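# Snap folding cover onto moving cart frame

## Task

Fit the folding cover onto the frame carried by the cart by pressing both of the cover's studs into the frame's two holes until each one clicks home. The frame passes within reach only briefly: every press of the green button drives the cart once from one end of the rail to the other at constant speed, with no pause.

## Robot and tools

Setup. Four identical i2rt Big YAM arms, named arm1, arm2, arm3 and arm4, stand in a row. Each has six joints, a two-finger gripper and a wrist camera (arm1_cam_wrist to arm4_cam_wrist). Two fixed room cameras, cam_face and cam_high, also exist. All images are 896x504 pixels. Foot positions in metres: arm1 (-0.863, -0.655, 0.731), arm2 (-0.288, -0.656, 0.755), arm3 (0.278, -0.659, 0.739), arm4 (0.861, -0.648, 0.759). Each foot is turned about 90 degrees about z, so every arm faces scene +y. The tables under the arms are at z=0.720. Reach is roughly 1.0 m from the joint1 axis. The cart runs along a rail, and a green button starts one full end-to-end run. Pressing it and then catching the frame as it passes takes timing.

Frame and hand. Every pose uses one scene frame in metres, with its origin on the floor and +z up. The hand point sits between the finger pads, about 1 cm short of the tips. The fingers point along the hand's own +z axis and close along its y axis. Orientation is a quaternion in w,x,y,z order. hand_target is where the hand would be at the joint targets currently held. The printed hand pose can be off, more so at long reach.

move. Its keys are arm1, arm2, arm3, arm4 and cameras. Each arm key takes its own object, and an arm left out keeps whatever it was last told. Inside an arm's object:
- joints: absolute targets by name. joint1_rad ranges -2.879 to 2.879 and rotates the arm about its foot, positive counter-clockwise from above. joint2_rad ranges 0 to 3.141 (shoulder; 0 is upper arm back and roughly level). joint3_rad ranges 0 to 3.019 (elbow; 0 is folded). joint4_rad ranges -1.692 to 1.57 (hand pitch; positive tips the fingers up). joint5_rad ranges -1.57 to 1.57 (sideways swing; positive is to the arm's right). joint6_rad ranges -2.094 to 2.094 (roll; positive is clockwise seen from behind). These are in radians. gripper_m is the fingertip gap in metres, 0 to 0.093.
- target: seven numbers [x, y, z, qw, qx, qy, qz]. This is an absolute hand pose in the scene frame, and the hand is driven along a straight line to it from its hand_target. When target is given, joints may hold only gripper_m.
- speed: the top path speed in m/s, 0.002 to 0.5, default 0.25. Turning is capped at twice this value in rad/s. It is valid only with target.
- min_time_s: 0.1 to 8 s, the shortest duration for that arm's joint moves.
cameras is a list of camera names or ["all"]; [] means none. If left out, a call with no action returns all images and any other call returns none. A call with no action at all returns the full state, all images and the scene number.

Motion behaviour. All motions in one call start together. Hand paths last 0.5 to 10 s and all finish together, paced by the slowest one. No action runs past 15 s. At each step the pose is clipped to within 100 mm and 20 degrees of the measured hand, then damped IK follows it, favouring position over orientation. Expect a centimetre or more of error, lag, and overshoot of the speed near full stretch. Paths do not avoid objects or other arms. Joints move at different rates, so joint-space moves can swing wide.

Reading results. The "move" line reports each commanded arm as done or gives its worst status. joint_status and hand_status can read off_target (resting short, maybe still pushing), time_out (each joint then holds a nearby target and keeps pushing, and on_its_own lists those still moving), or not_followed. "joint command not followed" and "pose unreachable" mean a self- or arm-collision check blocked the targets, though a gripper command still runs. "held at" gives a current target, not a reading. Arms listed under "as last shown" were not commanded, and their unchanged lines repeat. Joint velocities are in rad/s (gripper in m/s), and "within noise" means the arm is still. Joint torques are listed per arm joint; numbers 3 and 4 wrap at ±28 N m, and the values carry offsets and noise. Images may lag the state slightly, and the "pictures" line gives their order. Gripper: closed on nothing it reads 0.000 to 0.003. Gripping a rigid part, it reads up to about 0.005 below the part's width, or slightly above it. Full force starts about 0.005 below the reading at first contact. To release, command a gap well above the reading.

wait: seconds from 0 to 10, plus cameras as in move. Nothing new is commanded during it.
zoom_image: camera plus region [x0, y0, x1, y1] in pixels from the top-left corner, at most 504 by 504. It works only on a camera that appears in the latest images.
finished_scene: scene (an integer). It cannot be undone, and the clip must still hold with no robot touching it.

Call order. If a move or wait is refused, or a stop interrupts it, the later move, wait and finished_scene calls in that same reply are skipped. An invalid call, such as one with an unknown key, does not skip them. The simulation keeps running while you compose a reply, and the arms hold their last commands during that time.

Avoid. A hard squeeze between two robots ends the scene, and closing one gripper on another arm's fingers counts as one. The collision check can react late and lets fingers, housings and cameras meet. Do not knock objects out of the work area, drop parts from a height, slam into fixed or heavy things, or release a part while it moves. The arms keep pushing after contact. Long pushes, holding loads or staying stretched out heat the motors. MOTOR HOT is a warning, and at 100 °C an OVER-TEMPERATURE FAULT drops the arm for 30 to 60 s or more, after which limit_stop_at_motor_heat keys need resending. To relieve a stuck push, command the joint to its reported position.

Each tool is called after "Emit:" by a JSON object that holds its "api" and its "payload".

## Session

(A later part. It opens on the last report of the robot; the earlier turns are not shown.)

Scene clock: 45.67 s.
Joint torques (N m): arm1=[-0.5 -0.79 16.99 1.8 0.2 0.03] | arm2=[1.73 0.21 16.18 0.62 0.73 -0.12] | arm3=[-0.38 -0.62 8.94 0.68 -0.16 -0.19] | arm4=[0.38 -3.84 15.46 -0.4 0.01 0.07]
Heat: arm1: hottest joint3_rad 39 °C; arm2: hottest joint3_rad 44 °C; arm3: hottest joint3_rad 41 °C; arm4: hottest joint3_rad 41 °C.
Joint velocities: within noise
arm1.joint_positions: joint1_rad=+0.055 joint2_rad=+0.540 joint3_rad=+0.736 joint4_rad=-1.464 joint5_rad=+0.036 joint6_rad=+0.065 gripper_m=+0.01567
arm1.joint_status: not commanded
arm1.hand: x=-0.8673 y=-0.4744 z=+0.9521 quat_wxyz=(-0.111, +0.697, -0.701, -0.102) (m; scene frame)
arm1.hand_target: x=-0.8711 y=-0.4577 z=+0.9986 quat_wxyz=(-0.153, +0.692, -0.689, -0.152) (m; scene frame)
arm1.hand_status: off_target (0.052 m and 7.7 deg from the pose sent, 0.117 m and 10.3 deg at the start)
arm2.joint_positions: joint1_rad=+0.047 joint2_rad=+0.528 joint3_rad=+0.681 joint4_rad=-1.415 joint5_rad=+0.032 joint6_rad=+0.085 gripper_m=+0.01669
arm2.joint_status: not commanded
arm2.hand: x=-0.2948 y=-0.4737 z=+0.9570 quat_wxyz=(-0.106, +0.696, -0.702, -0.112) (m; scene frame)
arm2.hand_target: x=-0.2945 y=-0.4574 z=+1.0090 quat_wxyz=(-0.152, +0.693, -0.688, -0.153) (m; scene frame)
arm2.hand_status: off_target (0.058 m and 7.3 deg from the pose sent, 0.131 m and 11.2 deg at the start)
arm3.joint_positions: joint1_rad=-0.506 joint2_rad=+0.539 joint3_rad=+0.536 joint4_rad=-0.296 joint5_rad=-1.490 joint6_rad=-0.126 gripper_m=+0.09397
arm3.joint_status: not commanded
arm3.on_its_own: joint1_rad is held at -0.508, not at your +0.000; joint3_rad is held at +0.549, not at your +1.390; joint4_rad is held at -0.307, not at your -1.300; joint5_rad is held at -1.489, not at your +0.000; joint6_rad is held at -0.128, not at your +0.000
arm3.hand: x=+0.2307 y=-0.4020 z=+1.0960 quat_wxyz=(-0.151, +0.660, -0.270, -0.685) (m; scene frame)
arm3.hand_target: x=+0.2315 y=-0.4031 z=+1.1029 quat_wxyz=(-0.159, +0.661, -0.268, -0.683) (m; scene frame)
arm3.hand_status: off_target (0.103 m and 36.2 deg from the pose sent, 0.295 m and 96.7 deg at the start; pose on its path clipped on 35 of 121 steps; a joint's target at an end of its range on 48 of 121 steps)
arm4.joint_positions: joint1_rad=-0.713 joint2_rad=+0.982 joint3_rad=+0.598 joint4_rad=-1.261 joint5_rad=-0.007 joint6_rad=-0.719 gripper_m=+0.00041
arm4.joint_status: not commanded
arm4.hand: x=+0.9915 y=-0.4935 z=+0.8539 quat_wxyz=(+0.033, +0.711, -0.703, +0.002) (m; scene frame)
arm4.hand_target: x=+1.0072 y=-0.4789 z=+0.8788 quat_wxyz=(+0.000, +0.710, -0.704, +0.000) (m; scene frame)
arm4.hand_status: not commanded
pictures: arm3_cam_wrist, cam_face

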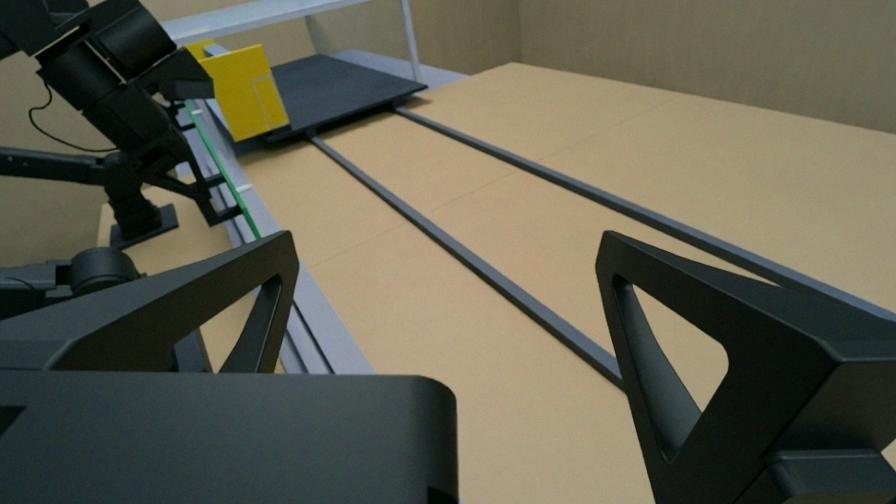

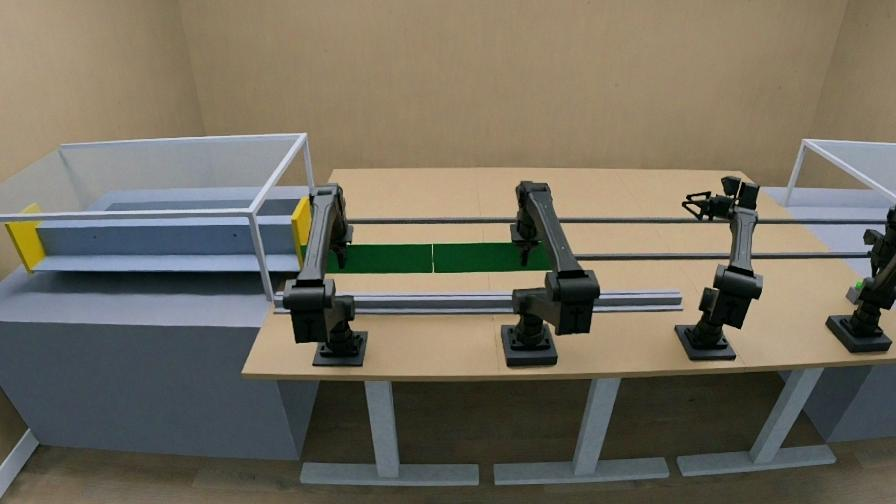

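Emit:
{"api": "move", "payload": {"arm1": {"target": [-0.918, -0.476, 0.985, -0.1681, 0.6868, -0.6868, -0.1681], "speed": 0.05}, "arm2": {"target": [-0.342, -0.476, 0.989, -0.1681, 0.6868, -0.6868, -0.1681], "speed": 0.05}, "arm3": {"joints": {"joint1_rad": 0.3, "joint2_rad": 0.6, "joint3_rad": 1.3, "joint4_rad": -1.0, "joint5_rad": -0.9, "joint6_rad": 0.0}}, "cameras": ["arm1_cam_wrist","arm3_cam_wrist","cam_face","cam_high"]}}

Scene clock: 52.83 s.
Joint torques (N m): arm1=[-0.26 -0.21 12.34 1.72 1.06 -0.03] | arm2=[1.44 0.73 10.82 0.84 1.52 -0.1] | arm3=[1.2 2.73 9.33 1.33 -0.14 -0.14] | arm4=[0.97 -3.25 15.62 -0.43 0.03 0.06]
Heat: arm1: hottest joint3_rad 41 °C; arm2: hottest joint3_rad 45 °C; arm3: hottest joint3_rad 41 °C; arm4: hottest joint3_rad 42 °C.
move: arm1 off_target; arm2 off_target; arm3 done
Joint velocities: within noise
arm1.joint_positions: joint1_rad=+0.503 joint2_rad=+0.481 joint3_rad=+0.736 joint4_rad=-1.464 joint5_rad=+0.226 joint6_rad=+0.473 gripper_m=+0.01567
arm1.joint_status: not commanded
arm1.hand: x=-0.9128 y=-0.4844 z=+0.9654 quat_wxyz=(-0.156, +0.691, -0.692, -0.139) (m; scene frame)
arm1.hand_target: x=-0.9167 y=-0.4771 z=+0.9859 quat_wxyz=(-0.171, +0.687, -0.686, -0.170) (m; scene frame)
arm1.hand_status: off_target (0.022 m and 3.7 deg from the pose sent, 0.060 m and 10.2 deg at the start)
arm2.joint_positions: joint1_rad=+0.501 joint2_rad=+0.474 joint3_rad=+0.681 joint4_rad=-1.415 joint5_rad=+0.228 joint6_rad=+0.501 gripper_m=+0.01669
arm2.joint_status: not commanded
arm2.hand: x=-0.3414 y=-0.4836 z=+0.9702 quat_wxyz=(-0.150, +0.689, -0.694, -0.148) (m; scene frame)
arm2.hand_target: x=-0.3406 y=-0.4772 z=+0.9897 quat_wxyz=(-0.171, +0.686, -0.686, -0.169) (m; scene frame)
arm2.hand_status: off_target (0.020 m and 3.3 deg from the pose sent, 0.057 m and 9.8 deg at the start)
arm3.joint_positions: joint1_rad=+0.294 joint2_rad=+0.596 joint3_rad=+1.263 joint4_rad=-0.989 joint5_rad=-0.903 joint6_rad=-0.010 gripper_m=+0.09397
arm3.joint_status: all done
arm3.hand: x=+0.0912 y=-0.4864 z=+1.3183 quat_wxyz=(-0.040, +0.735, -0.234, -0.635) (m; scene frame)
arm3.hand_target: x=+0.0916 y=-0.4927 z=+1.3330 quat_wxyz=(-0.043, +0.732, -0.229, -0.640) (m; scene frame)
arm3.hand_status: not commanded
arm4: as last shown
pictures: arm1_cam_wrist, arm3_cam_wrist, cam_face, cam_high

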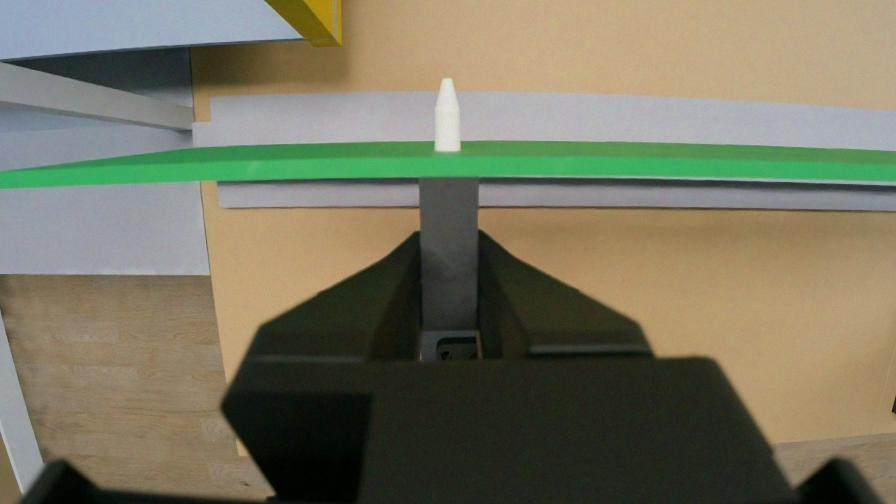

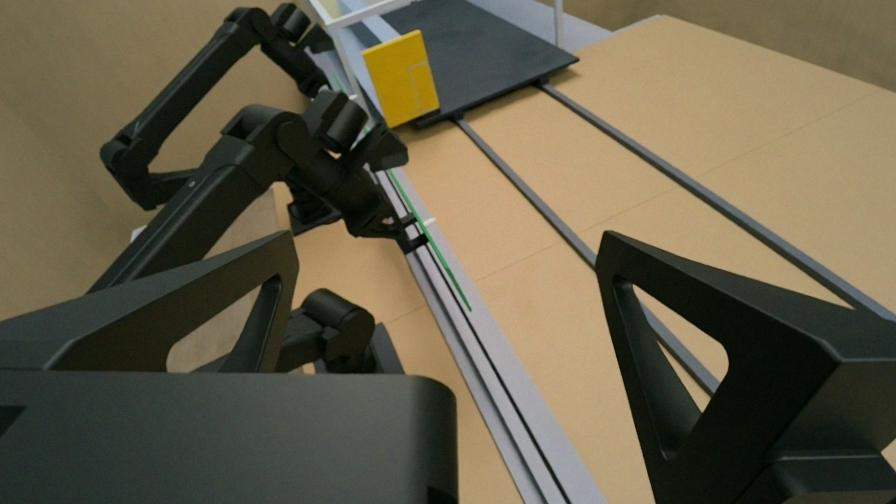

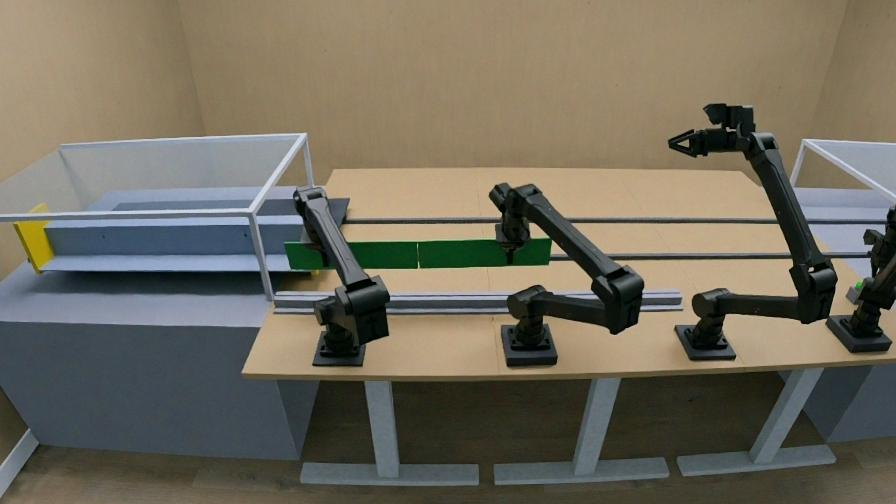

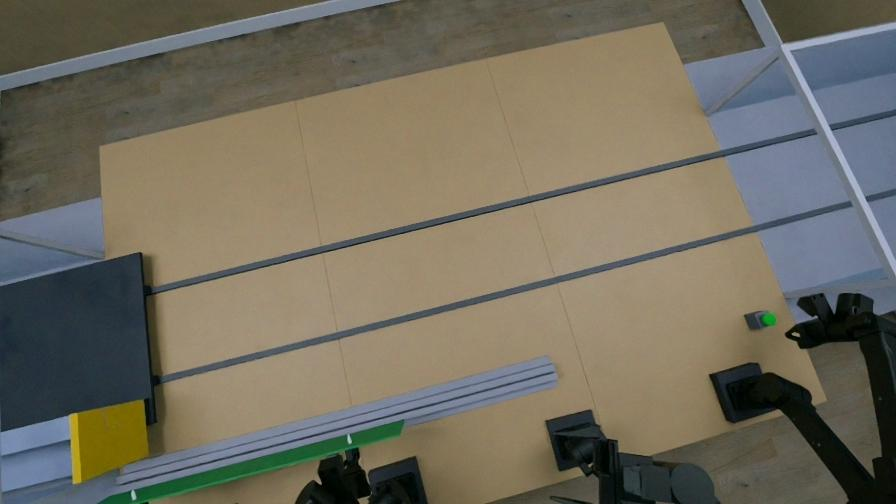

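Emit:
{"api": "wait", "payload": {"seconds": 10}}

Emit:
{"api": "wait", "payload": {"seconds": 10}}

Emit:
{"api": "wait", "payload": {"seconds": 10}}

Emit:
{"api": "wait", "payload": {"seconds": 10}}

Emit:
{"api": "wait", "payload": {"seconds": 10, "cameras": ["arm3_cam_wrist","cam_face","arm1_cam_wrist"]}}

Scene clock: 63.63 s.
Joint torques (N m): arm1=[0.44 -0.26 12.38 1.92 1.07 0.03] | arm2=[1.73 1.2 10.99 0.73 1.46 -0.14] | arm3=[0.56 2.55 9.35 1.14 -0.19 -0.1] | arm4=[0.09 -4.01 15.28 -0.57 -0.02 0.06]
Heat: arm1: hottest joint3_rad 43 °C; arm2: hottest joint3_rad 45 °C; arm3: hottest joint3_rad 43 °C; arm4: hottest joint3_rad 44 °C.
Joint velocities: within noise
arm1.joint_positions: joint1_rad=+0.503 joint2_rad=+0.481 joint3_rad=+0.736 joint4_rad=-1.464 joint5_rad=+0.226 joint6_rad=+0.473 gripper_m=+0.01567
arm1.joint_status: not commanded
arm1.hand: x=-0.9128 y=-0.4844 z=+0.9654 quat_wxyz=(-0.156, +0.691, -0.692, -0.139) (m; scene frame)
arm1.hand_target: x=-0.9167 y=-0.4771 z=+0.9859 quat_wxyz=(-0.171, +0.687, -0.686, -0.170) (m; scene frame)
arm1.hand_status: off_target (0.022 m and 3.7 deg from the pose sent, 0.060 m and 10.2 deg at the start)
arm2.joint_positions: joint1_rad=+0.501 joint2_rad=+0.474 joint3_rad=+0.681 joint4_rad=-1.415 joint5_rad=+0.228 joint6_rad=+0.501 gripper_m=+0.01669
arm2.joint_status: not commanded
arm2.hand: x=-0.3414 y=-0.4836 z=+0.9702 quat_wxyz=(-0.150, +0.689, -0.694, -0.148) (m; scene frame)
arm2.hand_target: x=-0.3406 y=-0.4772 z=+0.9897 quat_wxyz=(-0.171, +0.686, -0.686, -0.169) (m; scene frame)
arm2.hand_status: off_target (0.020 m and 3.3 deg from the pose sent, 0.057 m and 9.8 deg at the start)
arm3.joint_positions: joint1_rad=+0.294 joint2_rad=+0.596 joint3_rad=+1.263 joint4_rad=-0.989 joint5_rad=-0.903 joint6_rad=-0.010 gripper_m=+0.09397
arm3.joint_status: all done
arm3.hand: x=+0.0912 y=-0.4864 z=+1.3183 quat_wxyz=(-0.040, +0.735, -0.234, -0.635) (m; scene frame)
arm3.hand_target: x=+0.0916 y=-0.4927 z=+1.3330 quat_wxyz=(-0.043, +0.732, -0.229, -0.640) (m; scene frame)
arm3.hand_status: not commanded
arm4.joint_positions: joint1_rad=-0.713 joint2_rad=+0.982 joint3_rad=+0.598 joint4_rad=-1.261 joint5_rad=-0.007 joint6_rad=-0.719 gripper_m=+0.00041
arm4.joint_status: not commanded
arm4.hand: x=+0.9915 y=-0.4935 z=+0.8539 quat_wxyz=(+0.033, +0.711, -0.703, +0.002) (m; scene frame)
arm4.hand_target: x=+1.0072 y=-0.4789 z=+0.8788 quat_wxyz=(+0.000, +0.710, -0.704, +0.000) (m; scene frame)
arm4.hand_status: not commanded
wait: 10.00 s; at rest from the start
pictures: none

Scene clock: 73.63 s.
Joint torques (N m): arm1=[-0.5 -0.85 12.44 1.91 1.08 -0.03] | arm2=[1.73 1.08 10.82 0.7 1.43 -0.1] | arm3=[0.09 2.02 9.46 0.94 -0.18 -0.14] | arm4=[-0.03 -3.9 15.54 -0.23 -0.06 0.09]
Heat: arm1: hottest joint3_rad 44 °C; arm2: hottest joint3_rad 46 °C; arm3: hottest joint3_rad 44 °C; arm4: hottest joint3_rad 46 °C.
Joint velocities: within noise
arm1.joint_positions: joint1_rad=+0.503 joint2_rad=+0.481 joint3_rad=+0.736 joint4_rad=-1.464 joint5_rad=+0.226 joint6_rad=+0.473 gripper_m=+0.01567
arm1.joint_status: not commanded
arm1.hand: x=-0.9128 y=-0.4844 z=+0.9654 quat_wxyz=(-0.156, +0.691, -0.692, -0.139) (m; scene frame)
arm1.hand_target: x=-0.9167 y=-0.4771 z=+0.9859 quat_wxyz=(-0.171, +0.687, -0.686, -0.170) (m; scene frame)
arm1.hand_status: off_target (0.022 m and 3.7 deg from the pose sent, 0.060 m and 10.2 deg at the start)
arm2.joint_positions: joint1_rad=+0.501 joint2_rad=+0.474 joint3_rad=+0.681 joint4_rad=-1.415 joint5_rad=+0.228 joint6_rad=+0.501 gripper_m=+0.01669
arm2.joint_status: not commanded
arm2.hand: x=-0.3414 y=-0.4836 z=+0.9702 quat_wxyz=(-0.150, +0.689, -0.694, -0.148) (m; scene frame)
arm2.hand_target: x=-0.3406 y=-0.4772 z=+0.9897 quat_wxyz=(-0.171, +0.686, -0.686, -0.169) (m; scene frame)
arm2.hand_status: off_target (0.020 m and 3.3 deg from the pose sent, 0.057 m and 9.8 deg at the start)
arm3.joint_positions: joint1_rad=+0.294 joint2_rad=+0.596 joint3_rad=+1.263 joint4_rad=-0.989 joint5_rad=-0.903 joint6_rad=-0.010 gripper_m=+0.09397
arm3.joint_status: all done
arm3.hand: x=+0.0912 y=-0.4864 z=+1.3183 quat_wxyz=(-0.040, +0.735, -0.234, -0.635) (m; scene frame)
arm3.hand_target: x=+0.0916 y=-0.4927 z=+1.3330 quat_wxyz=(-0.043, +0.732, -0.229, -0.640) (m; scene frame)
arm3.hand_status: not commanded
arm4.joint_positions: joint1_rad=-0.713 joint2_rad=+0.982 joint3_rad=+0.598 joint4_rad=-1.261 joint5_rad=-0.007 joint6_rad=-0.719 gripper_m=+0.00041
arm4.joint_status: not commanded
arm4.hand: x=+0.9915 y=-0.4935 z=+0.8539 quat_wxyz=(+0.033, +0.711, -0.703, +0.002) (m; scene frame)
arm4.hand_target: x=+1.0072 y=-0.4789 z=+0.8788 quat_wxyz=(+0.000, +0.710, -0.704, +0.000) (m; scene frame)
arm4.hand_status: not commanded
wait: 10.00 s; at rest by 0.27 s
pictures: none

Scene clock: 83.63 s.
Joint torques (N m): arm1=[-0.03 -0.09 12.38 1.81 1.11 0.01] | arm2=[1.9 1.14 10.84 0.92 1.45 -0.1] | arm3=[1.14 1.61 9.36 1.13 -0.13 -0.1] | arm4=[0.5 -3.72 15.68 -0.47 0.01 0.08]
Heat: arm1: hottest joint3_rad 45 °C; arm2: hottest joint3_rad 46 °C; arm3: hottest joint3_rad 45 °C; arm4: hottest joint3_rad 47 °C.
Joint velocities: within noise
arm1.joint_positions: joint1_rad=+0.503 joint2_rad=+0.481 joint3_rad=+0.736 joint4_rad=-1.464 joint5_rad=+0.226 joint6_rad=+0.473 gripper_m=+0.01567
arm1.joint_status: not commanded
arm1.hand: x=-0.9128 y=-0.4844 z=+0.9654 quat_wxyz=(-0.156, +0.691, -0.692, -0.139) (m; scene frame)
arm1.hand_target: x=-0.9167 y=-0.4771 z=+0.9859 quat_wxyz=(-0.171, +0.687, -0.686, -0.170) (m; scene frame)
arm1.hand_status: off_target (0.022 m and 3.7 deg from the pose sent, 0.060 m and 10.2 deg at the start)
arm2.joint_positions: joint1_rad=+0.501 joint2_rad=+0.474 joint3_rad=+0.681 joint4_rad=-1.415 joint5_rad=+0.228 joint6_rad=+0.501 gripper_m=+0.01669
arm2.joint_status: not commanded
arm2.hand: x=-0.3414 y=-0.4836 z=+0.9702 quat_wxyz=(-0.150, +0.689, -0.694, -0.148) (m; scene frame)
arm2.hand_target: x=-0.3406 y=-0.4772 z=+0.9897 quat_wxyz=(-0.171, +0.686, -0.686, -0.169) (m; scene frame)
arm2.hand_status: off_target (0.020 m and 3.3 deg from the pose sent, 0.057 m and 9.8 deg at the start)
arm3.joint_positions: joint1_rad=+0.294 joint2_rad=+0.596 joint3_rad=+1.263 joint4_rad=-0.989 joint5_rad=-0.903 joint6_rad=-0.010 gripper_m=+0.09397
arm3.joint_status: all done
arm3.hand: x=+0.0912 y=-0.4864 z=+1.3183 quat_wxyz=(-0.040, +0.735, -0.234, -0.635) (m; scene frame)
arm3.hand_target: x=+0.0916 y=-0.4927 z=+1.3330 quat_wxyz=(-0.043, +0.732, -0.229, -0.640) (m; scene frame)
arm3.hand_status: not commanded
arm4.joint_positions: joint1_rad=-0.713 joint2_rad=+0.982 joint3_rad=+0.598 joint4_rad=-1.261 joint5_rad=-0.007 joint6_rad=-0.719 gripper_m=+0.00041
arm4.joint_status: not commanded
arm4.hand: x=+0.9915 y=-0.4935 z=+0.8539 quat_wxyz=(+0.033, +0.711, -0.703, +0.002) (m; scene frame)
arm4.hand_target: x=+1.0072 y=-0.4789 z=+0.8788 quat_wxyz=(+0.000, +0.710, -0.704, +0.000) (m; scene frame)
arm4.hand_status: not commanded
wait: 10.00 s; at rest by 0.27 s
pictures: none

Scene clock: 93.63 s.
Joint torques (N m): arm1=[-0.91 -0.21 12.33 1.78 1.1 0.02] | arm2=[2.02 0.26 11.02 0.92 1.46 -0.04] | arm3=[1.44 1.49 9.47 1.13 -0.14 -0.14] | arm4=[1.03 -3.9 15.54 -0.42 -0.02 0.1]
Heat: arm1: hottest joint3_rad 45 °C; arm2: hottest joint3_rad 46 °C; arm3: hottest joint3_rad 45 °C; arm4: hottest joint3_rad 48 °C.
Joint velocities: within noise
arm1.joint_positions: joint1_rad=+0.503 joint2_rad=+0.481 joint3_rad=+0.736 joint4_rad=-1.464 joint5_rad=+0.226 joint6_rad=+0.473 gripper_m=+0.01567
arm1.joint_status: not commanded
arm1.hand: x=-0.9128 y=-0.4844 z=+0.9654 quat_wxyz=(-0.156, +0.691, -0.692, -0.139) (m; scene frame)
arm1.hand_target: x=-0.9167 y=-0.4771 z=+0.9859 quat_wxyz=(-0.171, +0.687, -0.686, -0.170) (m; scene frame)
arm1.hand_status: off_target (0.022 m and 3.7 deg from the pose sent, 0.060 m and 10.2 deg at the start)
arm2.joint_positions: joint1_rad=+0.501 joint2_rad=+0.474 joint3_rad=+0.681 joint4_rad=-1.415 joint5_rad=+0.228 joint6_rad=+0.501 gripper_m=+0.01669
arm2.joint_status: not commanded
arm2.hand: x=-0.3414 y=-0.4836 z=+0.9702 quat_wxyz=(-0.150, +0.689, -0.694, -0.148) (m; scene frame)
arm2.hand_target: x=-0.3406 y=-0.4772 z=+0.9897 quat_wxyz=(-0.171, +0.686, -0.686, -0.169) (m; scene frame)
arm2.hand_status: off_target (0.020 m and 3.3 deg from the pose sent, 0.057 m and 9.8 deg at the start)
arm3.joint_positions: joint1_rad=+0.294 joint2_rad=+0.596 joint3_rad=+1.263 joint4_rad=-0.989 joint5_rad=-0.903 joint6_rad=-0.010 gripper_m=+0.09397
arm3.joint_status: all done
arm3.hand: x=+0.0912 y=-0.4864 z=+1.3183 quat_wxyz=(-0.040, +0.735, -0.234, -0.635) (m; scene frame)
arm3.hand_target: x=+0.0916 y=-0.4927 z=+1.3330 quat_wxyz=(-0.043, +0.732, -0.229, -0.640) (m; scene frame)
arm3.hand_status: not commanded
arm4.joint_positions: joint1_rad=-0.713 joint2_rad=+0.982 joint3_rad=+0.598 joint4_rad=-1.261 joint5_rad=-0.007 joint6_rad=-0.719 gripper_m=+0.00041
arm4.joint_status: not commanded
arm4.hand: x=+0.9915 y=-0.4935 z=+0.8539 quat_wxyz=(+0.033, +0.711, -0.703, +0.002) (m; scene frame)
arm4.hand_target: x=+1.0072 y=-0.4789 z=+0.8788 quat_wxyz=(+0.000, +0.710, -0.704, +0.000) (m; scene frame)
arm4.hand_status: not commanded
wait: 10.00 s; at rest by 0.27 s
pictures: none

Scene clock: 103.63 s.
Joint torques (N m): arm1=[-0.56 -0.09 12.4 1.74 1.07 0.01] | arm2=[0.97 1.49 11 0.88 1.45 -0.1] | arm3=[1.2 1.44 9.48 1.25 -0.14 -0.07] | arm4=[0.38 -4.13 15.46 -0.47 0.02 0.05]
Heat: arm1: hottest joint3_rad 46 °C; arm2: hottest joint3_rad 47 °C; arm3: hottest joint3_rad 46 °C; arm4: hottest joint3_rad 49 °C.
Joint velocities: within noise
arm1.joint_positions: joint1_rad=+0.503 joint2_rad=+0.481 joint3_rad=+0.736 joint4_rad=-1.464 joint5_rad=+0.226 joint6_rad=+0.473 gripper_m=+0.01567
arm1.joint_status: not commanded
arm1.hand: x=-0.9128 y=-0.4844 z=+0.9654 quat_wxyz=(-0.156, +0.691, -0.692, -0.139) (m; scene frame)
arm1.hand_target: x=-0.9167 y=-0.4771 z=+0.9859 quat_wxyz=(-0.171, +0.687, -0.686, -0.170) (m; scene frame)
arm1.hand_status: off_target (0.022 m and 3.7 deg from the pose sent, 0.060 m and 10.2 deg at the start)
arm2.joint_positions: joint1_rad=+0.501 joint2_rad=+0.474 joint3_rad=+0.681 joint4_rad=-1.415 joint5_rad=+0.228 joint6_rad=+0.501 gripper_m=+0.01669
arm2.joint_status: not commanded
arm2.hand: x=-0.3414 y=-0.4836 z=+0.9702 quat_wxyz=(-0.150, +0.689, -0.694, -0.148) (m; scene frame)
arm2.hand_target: x=-0.3406 y=-0.4772 z=+0.9897 quat_wxyz=(-0.171, +0.686, -0.686, -0.169) (m; scene frame)
arm2.hand_status: off_target (0.020 m and 3.3 deg from the pose sent, 0.057 m and 9.8 deg at the start)
arm3.joint_positions: joint1_rad=+0.294 joint2_rad=+0.596 joint3_rad=+1.263 joint4_rad=-0.989 joint5_rad=-0.903 joint6_rad=-0.010 gripper_m=+0.09397
arm3.joint_status: all done
arm3.hand: x=+0.0912 y=-0.4864 z=+1.3183 quat_wxyz=(-0.040, +0.735, -0.234, -0.635) (m; scene frame)
arm3.hand_target: x=+0.0916 y=-0.4927 z=+1.3330 quat_wxyz=(-0.043, +0.732, -0.229, -0.640) (m; scene frame)
arm3.hand_status: not commanded
arm4.joint_positions: joint1_rad=-0.713 joint2_rad=+0.982 joint3_rad=+0.598 joint4_rad=-1.261 joint5_rad=-0.007 joint6_rad=-0.719 gripper_m=+0.00041
arm4.joint_status: not commanded
arm4.hand: x=+0.9915 y=-0.4935 z=+0.8539 quat_wxyz=(+0.033, +0.711, -0.703, +0.002) (m; scene frame)
arm4.hand_target: x=+1.0072 y=-0.4789 z=+0.8788 quat_wxyz=(+0.000, +0.710, -0.704, +0.000) (m; scene frame)
arm4.hand_status: not commanded
wait: 10.00 s; at rest by 0.27 s
pictures: arm1_cam_wrist, arm3_cam_wrist, cam_face

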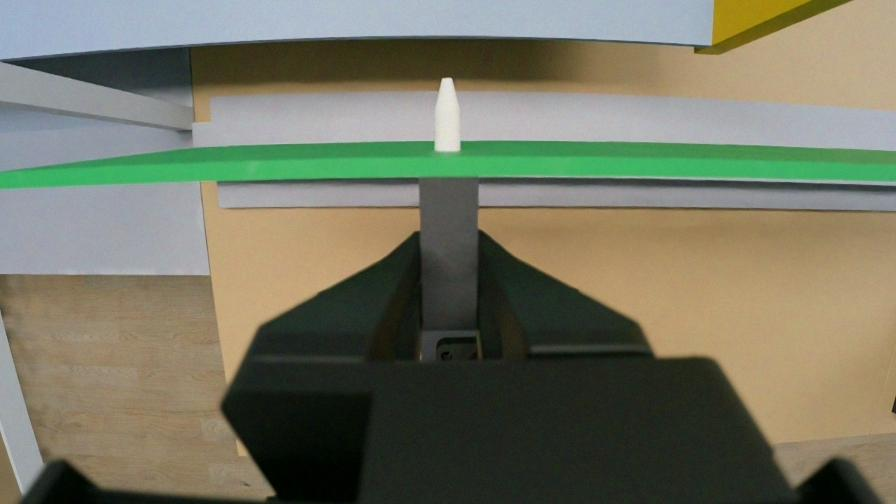

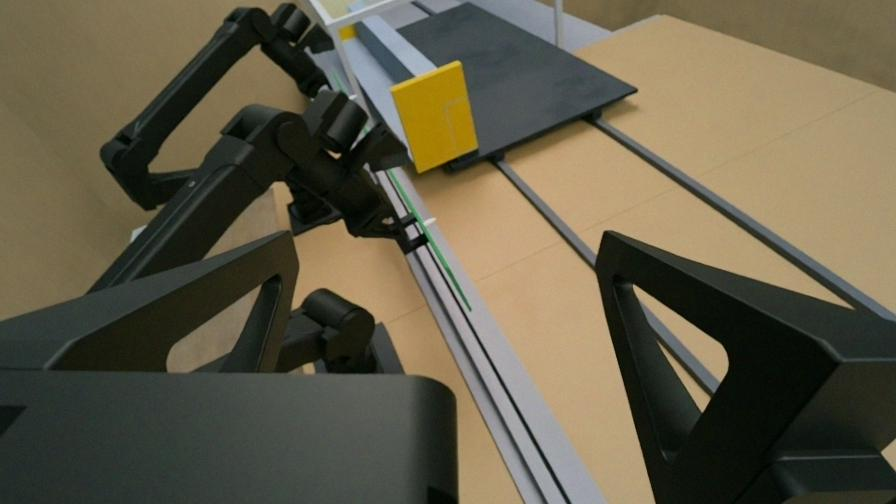

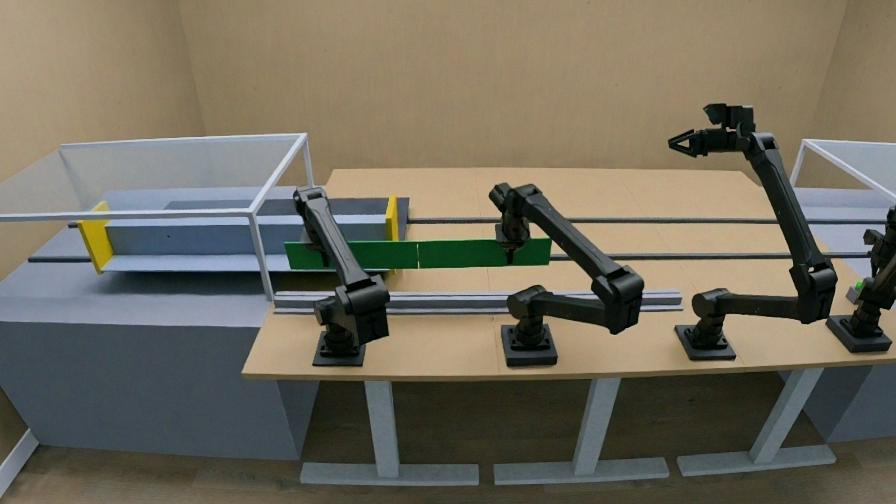

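Emit:
{"api": "zoom_image", "payload": {"camera": "cam_face", "region": [80, 180, 330, 290]}}

Emit:
{"api": "zoom_image", "payload": {"camera": "cam_face", "region": [280, 180, 560, 290]}}

Emit:
{"api": "zoom_image", "payload": {"camera": "arm3_cam_wrist", "region": [300, 0, 520, 320]}}

Scaled by 2.016.

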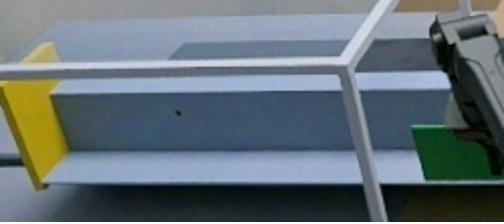

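Scaled by 1.800.

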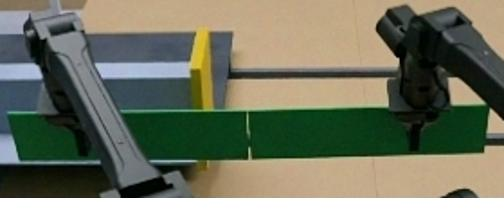

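Scaled by 1.575.

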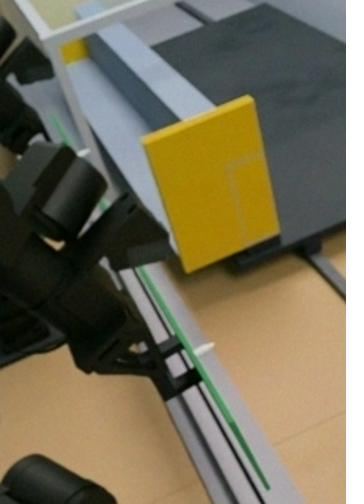

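Emit:
{"api": "move", "payload": {"arm1": {"target": [-0.918, -0.478, 0.940, -0.145, 0.692, -0.692, -0.145], "speed": 0.05}, "arm2": {"target": [-0.342, -0.478, 0.940, -0.145, 0.692, -0.692, -0.145], "speed": 0.05}, "cameras": ["arm1_cam_wrist","arm3_cam_wrist","cam_face"]}}

Emit:
{"api": "wait", "payload": {"seconds": 10}}

Emit:
{"api": "wait", "payload": {"seconds": 10}}

Emit:
{"api": "wait", "payload": {"seconds": 10}}

Emit:
{"api": "wait", "payload": {"seconds": 10, "cameras": ["arm1_cam_wrist","arm2_cam_wrist","arm3_cam_wrist","cam_face"]}}

Scene clock: 111.10 s.
Joint torques (N m): arm1=[-1.49 0.62 11.85 2.17 0.58 -0.12] | arm2=[-0.38 1.55 9.7 1.29 0.69 -0.23] | arm3=[0.56 1.85 8.98 1.05 -0.16 -0.14] | arm4=[0.26 -3.72 15.62 -0.27 -0.06 0.04]
Heat: arm1: hottest joint3_rad 46 °C; arm2: hottest joint3_rad 47 °C; arm3: hottest joint3_rad 46 °C; arm4: hottest joint3_rad 50 °C.
move: arm1 off_target; arm2 off_target
Joint velocities: within noise
arm1.joint_positions: joint1_rad=+0.489 joint2_rad=+0.486 joint3_rad=+0.644 joint4_rad=-1.423 joint5_rad=+0.189 joint6_rad=+0.470 gripper_m=+0.01567
arm1.joint_status: not commanded
arm1.hand: x=-0.9144 y=-0.4900 z=+0.9250 quat_wxyz=(-0.132, +0.696, -0.696, -0.118) (m; scene frame)
arm1.hand_target: x=-0.9178 y=-0.4788 z=+0.9408 quat_wxyz=(-0.146, +0.692, -0.692, -0.146) (m; scene frame)
arm1.hand_status: off_target (0.020 m and 3.5 deg from the pose sent, 0.027 m and 1.4 deg at the start)
arm2.joint_positions: joint1_rad=+0.487 joint2_rad=+0.482 joint3_rad=+0.590 joint4_rad=-1.359 joint5_rad=+0.198 joint6_rad=+0.495 gripper_m=+0.01669
arm2.joint_status: not commanded
arm2.hand: x=-0.3432 y=-0.4871 z=+0.9310 quat_wxyz=(-0.132, +0.693, -0.697, -0.130) (m; scene frame)
arm2.hand_target: x=-0.3420 y=-0.4787 z=+0.9404 quat_wxyz=(-0.146, +0.692, -0.692, -0.145) (m; scene frame)
arm2.hand_status: off_target (0.013 m and 2.4 deg from the pose sent, 0.031 m and 0.8 deg at the start)
arm3, arm4: as last shown
pictures: arm1_cam_wrist, arm3_cam_wrist, cam_face

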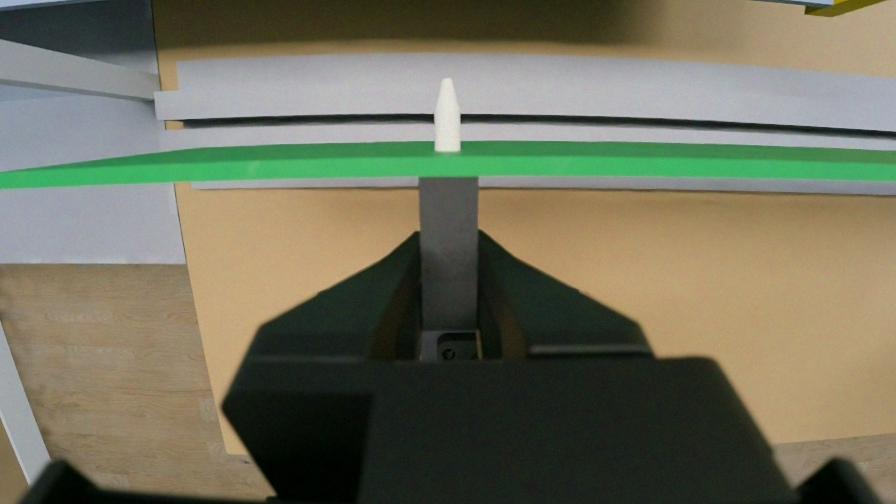

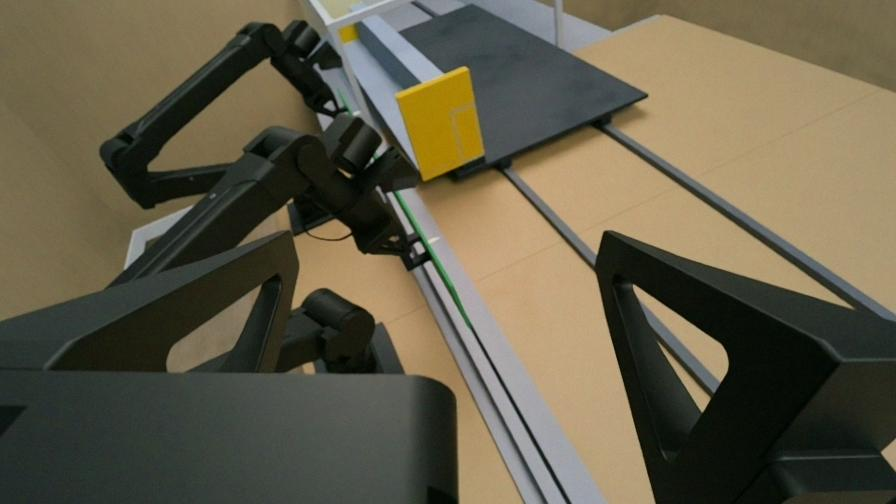

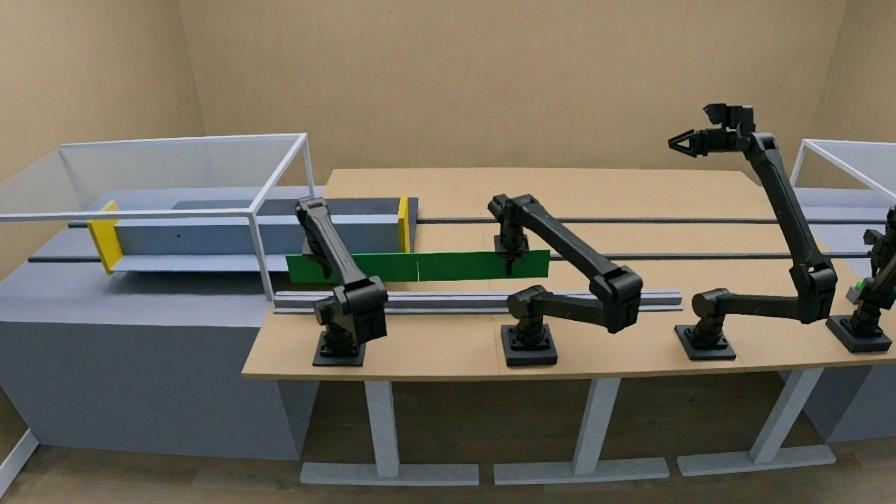

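Scene clock: 121.10 s.
Joint torques (N m): arm1=[-1.44 -0.15 11.75 2.04 0.61 -0.1] | arm2=[-0.32 1.38 9.52 1.32 0.68 -0.23] | arm3=[1.08 1.67 9.22 0.83 -0.15 -0.07] | arm4=[0.56 -3.43 15.58 -0.43 0 0.08]
Heat: arm1: hottest joint3_rad 46 °C; arm2: hottest joint3_rad 47 °C; arm3: hottest joint3_rad 46 °C; arm4: hottest joint3_rad 51 °C.
Joint velocities: within noise
arm1.joint_positions: joint1_rad=+0.489 joint2_rad=+0.486 joint3_rad=+0.644 joint4_rad=-1.423 joint5_rad=+0.189 joint6_rad=+0.470 gripper_m=+0.01567
arm1.joint_status: not commanded
arm1.hand: x=-0.9144 y=-0.4900 z=+0.9250 quat_wxyz=(-0.132, +0.696, -0.696, -0.118) (m; scene frame)
arm1.hand_target: x=-0.9178 y=-0.4788 z=+0.9408 quat_wxyz=(-0.146, +0.692, -0.692, -0.146) (m; scene frame)
arm1.hand_status: off_target (0.020 m and 3.5 deg from the pose sent, 0.027 m and 1.4 deg at the start)
arm2.joint_positions: joint1_rad=+0.487 joint2_rad=+0.482 joint3_rad=+0.590 joint4_rad=-1.359 joint5_rad=+0.198 joint6_rad=+0.495 gripper_m=+0.01669
arm2.joint_status: not commanded
arm2.hand: x=-0.3432 y=-0.4871 z=+0.9310 quat_wxyz=(-0.132, +0.693, -0.697, -0.130) (m; scene frame)
arm2.hand_target: x=-0.3420 y=-0.4787 z=+0.9404 quat_wxyz=(-0.146, +0.692, -0.692, -0.145) (m; scene frame)
arm2.hand_status: off_target (0.013 m and 2.4 deg from the pose sent, 0.031 m and 0.8 deg at the start)
arm3.joint_positions: joint1_rad=+0.294 joint2_rad=+0.596 joint3_rad=+1.263 joint4_rad=-0.989 joint5_rad=-0.903 joint6_rad=-0.010 gripper_m=+0.09397
arm3.joint_status: not commanded
arm3.hand: x=+0.0912 y=-0.4864 z=+1.3183 quat_wxyz=(-0.040, +0.735, -0.234, -0.635) (m; scene frame)
arm3.hand_target: x=+0.0916 y=-0.4927 z=+1.3330 quat_wxyz=(-0.043, +0.732, -0.229, -0.640) (m; scene frame)
arm3.hand_status: not commanded
arm4.joint_positions: joint1_rad=-0.713 joint2_rad=+0.982 joint3_rad=+0.598 joint4_rad=-1.261 joint5_rad=-0.007 joint6_rad=-0.719 gripper_m=+0.00041
arm4.joint_status: not commanded
arm4.hand: x=+0.9915 y=-0.4935 z=+0.8539 quat_wxyz=(+0.033, +0.711, -0.703, +0.002) (m; scene frame)
arm4.hand_target: x=+1.0072 y=-0.4789 z=+0.8788 quat_wxyz=(+0.000, +0.710, -0.704, +0.000) (m; scene frame)
arm4.hand_status: not commanded
wait: 10.00 s; at rest by 0.27 s
pictures: none

Scene clock: 131.10 s.
Joint torques (N m): arm1=[-1.79 -0.03 11.73 2.09 0.61 -0.11] | arm2=[-0.56 1.14 9.66 1.36 0.7 -0.27] | arm3=[1.26 2.55 9.44 1.21 -0.14 -0.06] | arm4=[0.56 -3.84 15.54 -0.39 -0.01 0.11]
Heat: arm1: hottest joint3_rad 46 °C; arm2: hottest joint3_rad 47 °C; arm3: hottest joint3_rad 47 °C; arm4: hottest joint3_rad 51 °C.
Joint velocities: within noise
arm1.joint_positions: joint1_rad=+0.489 joint2_rad=+0.486 joint3_rad=+0.644 joint4_rad=-1.423 joint5_rad=+0.189 joint6_rad=+0.470 gripper_m=+0.01567
arm1.joint_status: not commanded
arm1.hand: x=-0.9144 y=-0.4900 z=+0.9250 quat_wxyz=(-0.132, +0.696, -0.696, -0.118) (m; scene frame)
arm1.hand_target: x=-0.9178 y=-0.4788 z=+0.9408 quat_wxyz=(-0.146, +0.692, -0.692, -0.146) (m; scene frame)
arm1.hand_status: off_target (0.020 m and 3.5 deg from the pose sent, 0.027 m and 1.4 deg at the start)
arm2.joint_positions: joint1_rad=+0.487 joint2_rad=+0.482 joint3_rad=+0.590 joint4_rad=-1.359 joint5_rad=+0.198 joint6_rad=+0.495 gripper_m=+0.01669
arm2.joint_status: not commanded
arm2.hand: x=-0.3432 y=-0.4871 z=+0.9310 quat_wxyz=(-0.132, +0.693, -0.697, -0.130) (m; scene frame)
arm2.hand_target: x=-0.3420 y=-0.4787 z=+0.9404 quat_wxyz=(-0.146, +0.692, -0.692, -0.145) (m; scene frame)
arm2.hand_status: off_target (0.013 m and 2.4 deg from the pose sent, 0.031 m and 0.8 deg at the start)
arm3.joint_positions: joint1_rad=+0.294 joint2_rad=+0.596 joint3_rad=+1.263 joint4_rad=-0.989 joint5_rad=-0.903 joint6_rad=-0.010 gripper_m=+0.09397
arm3.joint_status: not commanded
arm3.hand: x=+0.0912 y=-0.4864 z=+1.3183 quat_wxyz=(-0.040, +0.735, -0.234, -0.635) (m; scene frame)
arm3.hand_target: x=+0.0916 y=-0.4927 z=+1.3330 quat_wxyz=(-0.043, +0.732, -0.229, -0.640) (m; scene frame)
arm3.hand_status: not commanded
arm4.joint_positions: joint1_rad=-0.713 joint2_rad=+0.982 joint3_rad=+0.598 joint4_rad=-1.261 joint5_rad=-0.007 joint6_rad=-0.719 gripper_m=+0.00041
arm4.joint_status: not commanded
arm4.hand: x=+0.9915 y=-0.4935 z=+0.8539 quat_wxyz=(+0.033, +0.711, -0.703, +0.002) (m; scene frame)
arm4.hand_target: x=+1.0072 y=-0.4789 z=+0.8788 quat_wxyz=(+0.000, +0.710, -0.704, +0.000) (m; scene frame)
arm4.hand_status: not commanded
wait: 10.00 s; at rest by 0.27 s
pictures: none

Scene clock: 141.10 s.
Joint torques (N m): arm1=[-1.9 0.73 11.7 2.25 0.6 -0.16] | arm2=[-0.26 1.14 9.43 1.16 0.66 -0.26] | arm3=[0.38 0.91 9.2 0.85 -0.16 -0.14] | arm4=[0.26 -3.19 15.58 -0.36 -0.08 0.06]
Heat: arm1: hottest joint3_rad 46 °C; arm2: hottest joint3_rad 47 °C; arm3: hottest joint3_rad 47 °C; arm4: hottest joint3_rad 52 °C.
Joint velocities: within noise
arm1.joint_positions: joint1_rad=+0.489 joint2_rad=+0.486 joint3_rad=+0.644 joint4_rad=-1.423 joint5_rad=+0.189 joint6_rad=+0.470 gripper_m=+0.01567
arm1.joint_status: not commanded
arm1.hand: x=-0.9144 y=-0.4900 z=+0.9250 quat_wxyz=(-0.132, +0.696, -0.696, -0.118) (m; scene frame)
arm1.hand_target: x=-0.9178 y=-0.4788 z=+0.9408 quat_wxyz=(-0.146, +0.692, -0.692, -0.146) (m; scene frame)
arm1.hand_status: off_target (0.020 m and 3.5 deg from the pose sent, 0.027 m and 1.4 deg at the start)
arm2.joint_positions: joint1_rad=+0.487 joint2_rad=+0.482 joint3_rad=+0.590 joint4_rad=-1.359 joint5_rad=+0.198 joint6_rad=+0.495 gripper_m=+0.01669
arm2.joint_status: not commanded
arm2.hand: x=-0.3432 y=-0.4871 z=+0.9310 quat_wxyz=(-0.132, +0.693, -0.697, -0.130) (m; scene frame)
arm2.hand_target: x=-0.3420 y=-0.4787 z=+0.9404 quat_wxyz=(-0.146, +0.692, -0.692, -0.145) (m; scene frame)
arm2.hand_status: off_target (0.013 m and 2.4 deg from the pose sent, 0.031 m and 0.8 deg at the start)
arm3.joint_positions: joint1_rad=+0.294 joint2_rad=+0.596 joint3_rad=+1.263 joint4_rad=-0.989 joint5_rad=-0.903 joint6_rad=-0.010 gripper_m=+0.09397
arm3.joint_status: not commanded
arm3.hand: x=+0.0912 y=-0.4864 z=+1.3183 quat_wxyz=(-0.040, +0.735, -0.234, -0.635) (m; scene frame)
arm3.hand_target: x=+0.0916 y=-0.4927 z=+1.3330 quat_wxyz=(-0.043, +0.732, -0.229, -0.640) (m; scene frame)
arm3.hand_status: not commanded
arm4.joint_positions: joint1_rad=-0.713 joint2_rad=+0.982 joint3_rad=+0.598 joint4_rad=-1.261 joint5_rad=-0.007 joint6_rad=-0.719 gripper_m=+0.00041
arm4.joint_status: not commanded
arm4.hand: x=+0.9915 y=-0.4935 z=+0.8539 quat_wxyz=(+0.033, +0.711, -0.703, +0.002) (m; scene frame)
arm4.hand_target: x=+1.0072 y=-0.4789 z=+0.8788 quat_wxyz=(+0.000, +0.710, -0.704, +0.000) (m; scene frame)
arm4.hand_status: not commanded
wait: 10.00 s; at rest by 0.27 s
pictures: none

Scene clock: 151.10 s.
Joint torques (N m): arm1=[-1.44 0.15 11.63 2.09 0.58 -0.14] | arm2=[-0.44 1.67 9.89 1.36 0.64 -0.29] | arm3=[0.56 1.55 9.32 1.09 -0.17 -0.11] | arm4=[0.21 -3.37 15.43 -0.32 0.01 0.07]
Heat: arm1: hottest joint3_rad 46 °C; arm2: hottest joint3_rad 46 °C; arm3: hottest joint3_rad 47 °C; arm4: hottest joint3_rad 52 °C.
Joint velocities: within noise
arm1.joint_positions: joint1_rad=+0.489 joint2_rad=+0.486 joint3_rad=+0.644 joint4_rad=-1.423 joint5_rad=+0.189 joint6_rad=+0.470 gripper_m=+0.01567
arm1.joint_status: not commanded
arm1.hand: x=-0.9144 y=-0.4900 z=+0.9250 quat_wxyz=(-0.132, +0.696, -0.696, -0.118) (m; scene frame)
arm1.hand_target: x=-0.9178 y=-0.4788 z=+0.9408 quat_wxyz=(-0.146, +0.692, -0.692, -0.146) (m; scene frame)
arm1.hand_status: off_target (0.020 m and 3.5 deg from the pose sent, 0.027 m and 1.4 deg at the start)
arm2.joint_positions: joint1_rad=+0.487 joint2_rad=+0.482 joint3_rad=+0.590 joint4_rad=-1.359 joint5_rad=+0.198 joint6_rad=+0.495 gripper_m=+0.01669
arm2.joint_status: not commanded
arm2.hand: x=-0.3432 y=-0.4871 z=+0.9310 quat_wxyz=(-0.132, +0.693, -0.697, -0.130) (m; scene frame)
arm2.hand_target: x=-0.3420 y=-0.4787 z=+0.9404 quat_wxyz=(-0.146, +0.692, -0.692, -0.145) (m; scene frame)
arm2.hand_status: off_target (0.013 m and 2.4 deg from the pose sent, 0.031 m and 0.8 deg at the start)
arm3.joint_positions: joint1_rad=+0.294 joint2_rad=+0.596 joint3_rad=+1.263 joint4_rad=-0.989 joint5_rad=-0.903 joint6_rad=-0.010 gripper_m=+0.09397
arm3.joint_status: not commanded
arm3.hand: x=+0.0912 y=-0.4864 z=+1.3183 quat_wxyz=(-0.040, +0.735, -0.234, -0.635) (m; scene frame)
arm3.hand_target: x=+0.0916 y=-0.4927 z=+1.3330 quat_wxyz=(-0.043, +0.732, -0.229, -0.640) (m; scene frame)
arm3.hand_status: not commanded
arm4.joint_positions: joint1_rad=-0.713 joint2_rad=+0.982 joint3_rad=+0.598 joint4_rad=-1.261 joint5_rad=-0.007 joint6_rad=-0.719 gripper_m=+0.00041
arm4.joint_status: not commanded
arm4.hand: x=+0.9915 y=-0.4935 z=+0.8539 quat_wxyz=(+0.033, +0.711, -0.703, +0.002) (m; scene frame)
arm4.hand_target: x=+1.0072 y=-0.4789 z=+0.8788 quat_wxyz=(+0.000, +0.710, -0.704, +0.000) (m; scene frame)
arm4.hand_status: not commanded
wait: 10.00 s; at rest by 0.27 s
pictures: arm1_cam_wrist, arm2_cam_wrist, arm3_cam_wrist, cam_face

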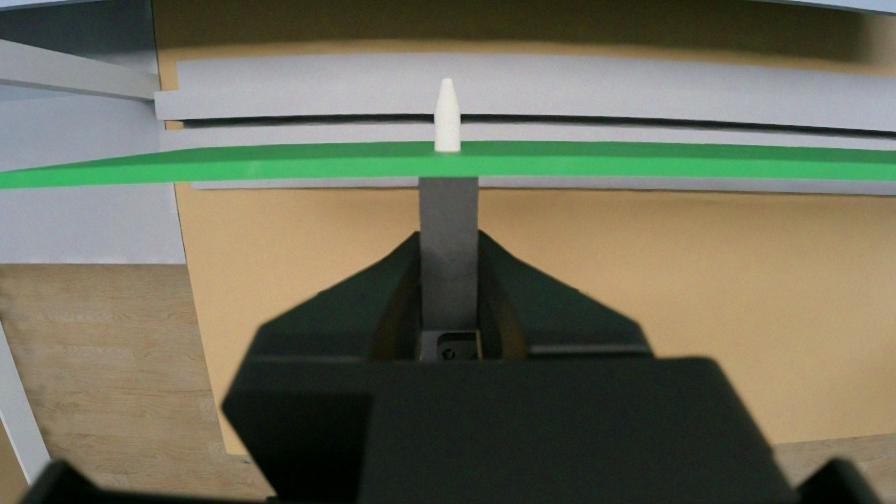

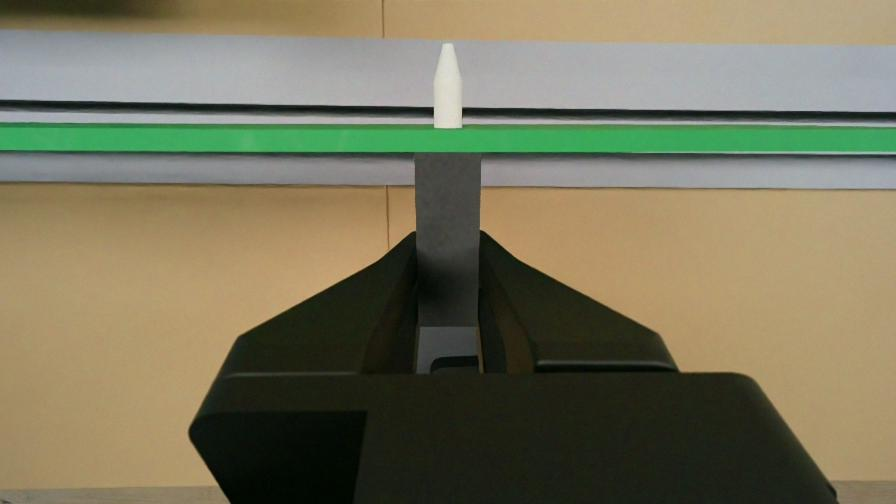

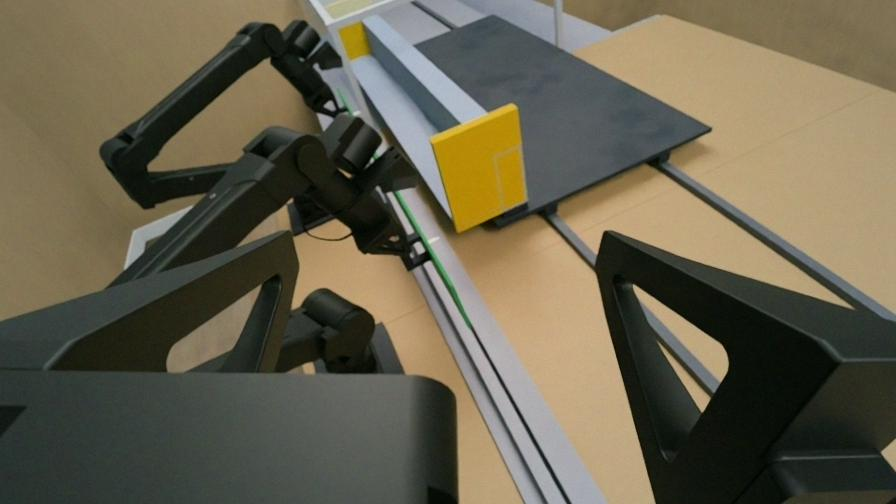

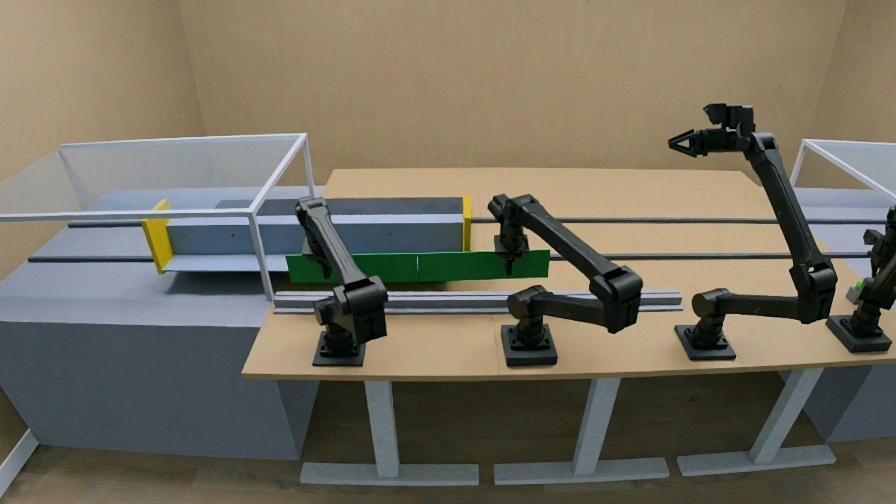

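Emit:
{"api": "zoom_image", "payload": {"camera": "cam_face", "region": [130, 190, 330, 290]}}

Emit:
{"api": "zoom_image", "payload": {"camera": "cam_face", "region": [380, 180, 580, 290]}}

Emit:
{"api": "zoom_image", "payload": {"camera": "arm3_cam_wrist", "region": [320, 60, 560, 340]}}

Scaled by 2.520.

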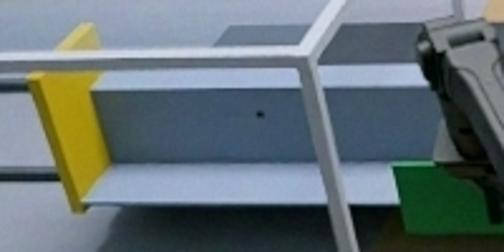

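Scaled by 2.520.

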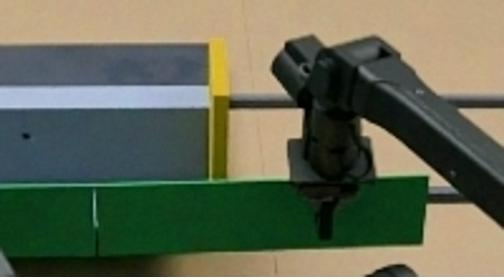

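Scaled by 1.800.

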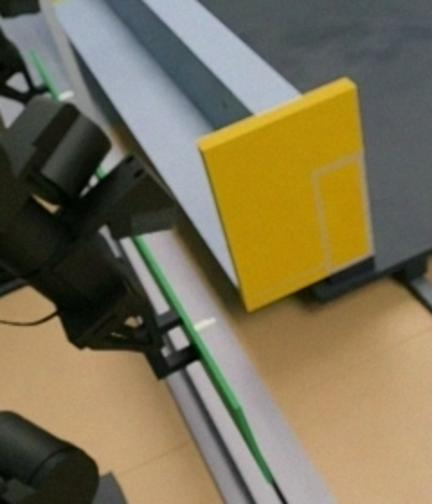

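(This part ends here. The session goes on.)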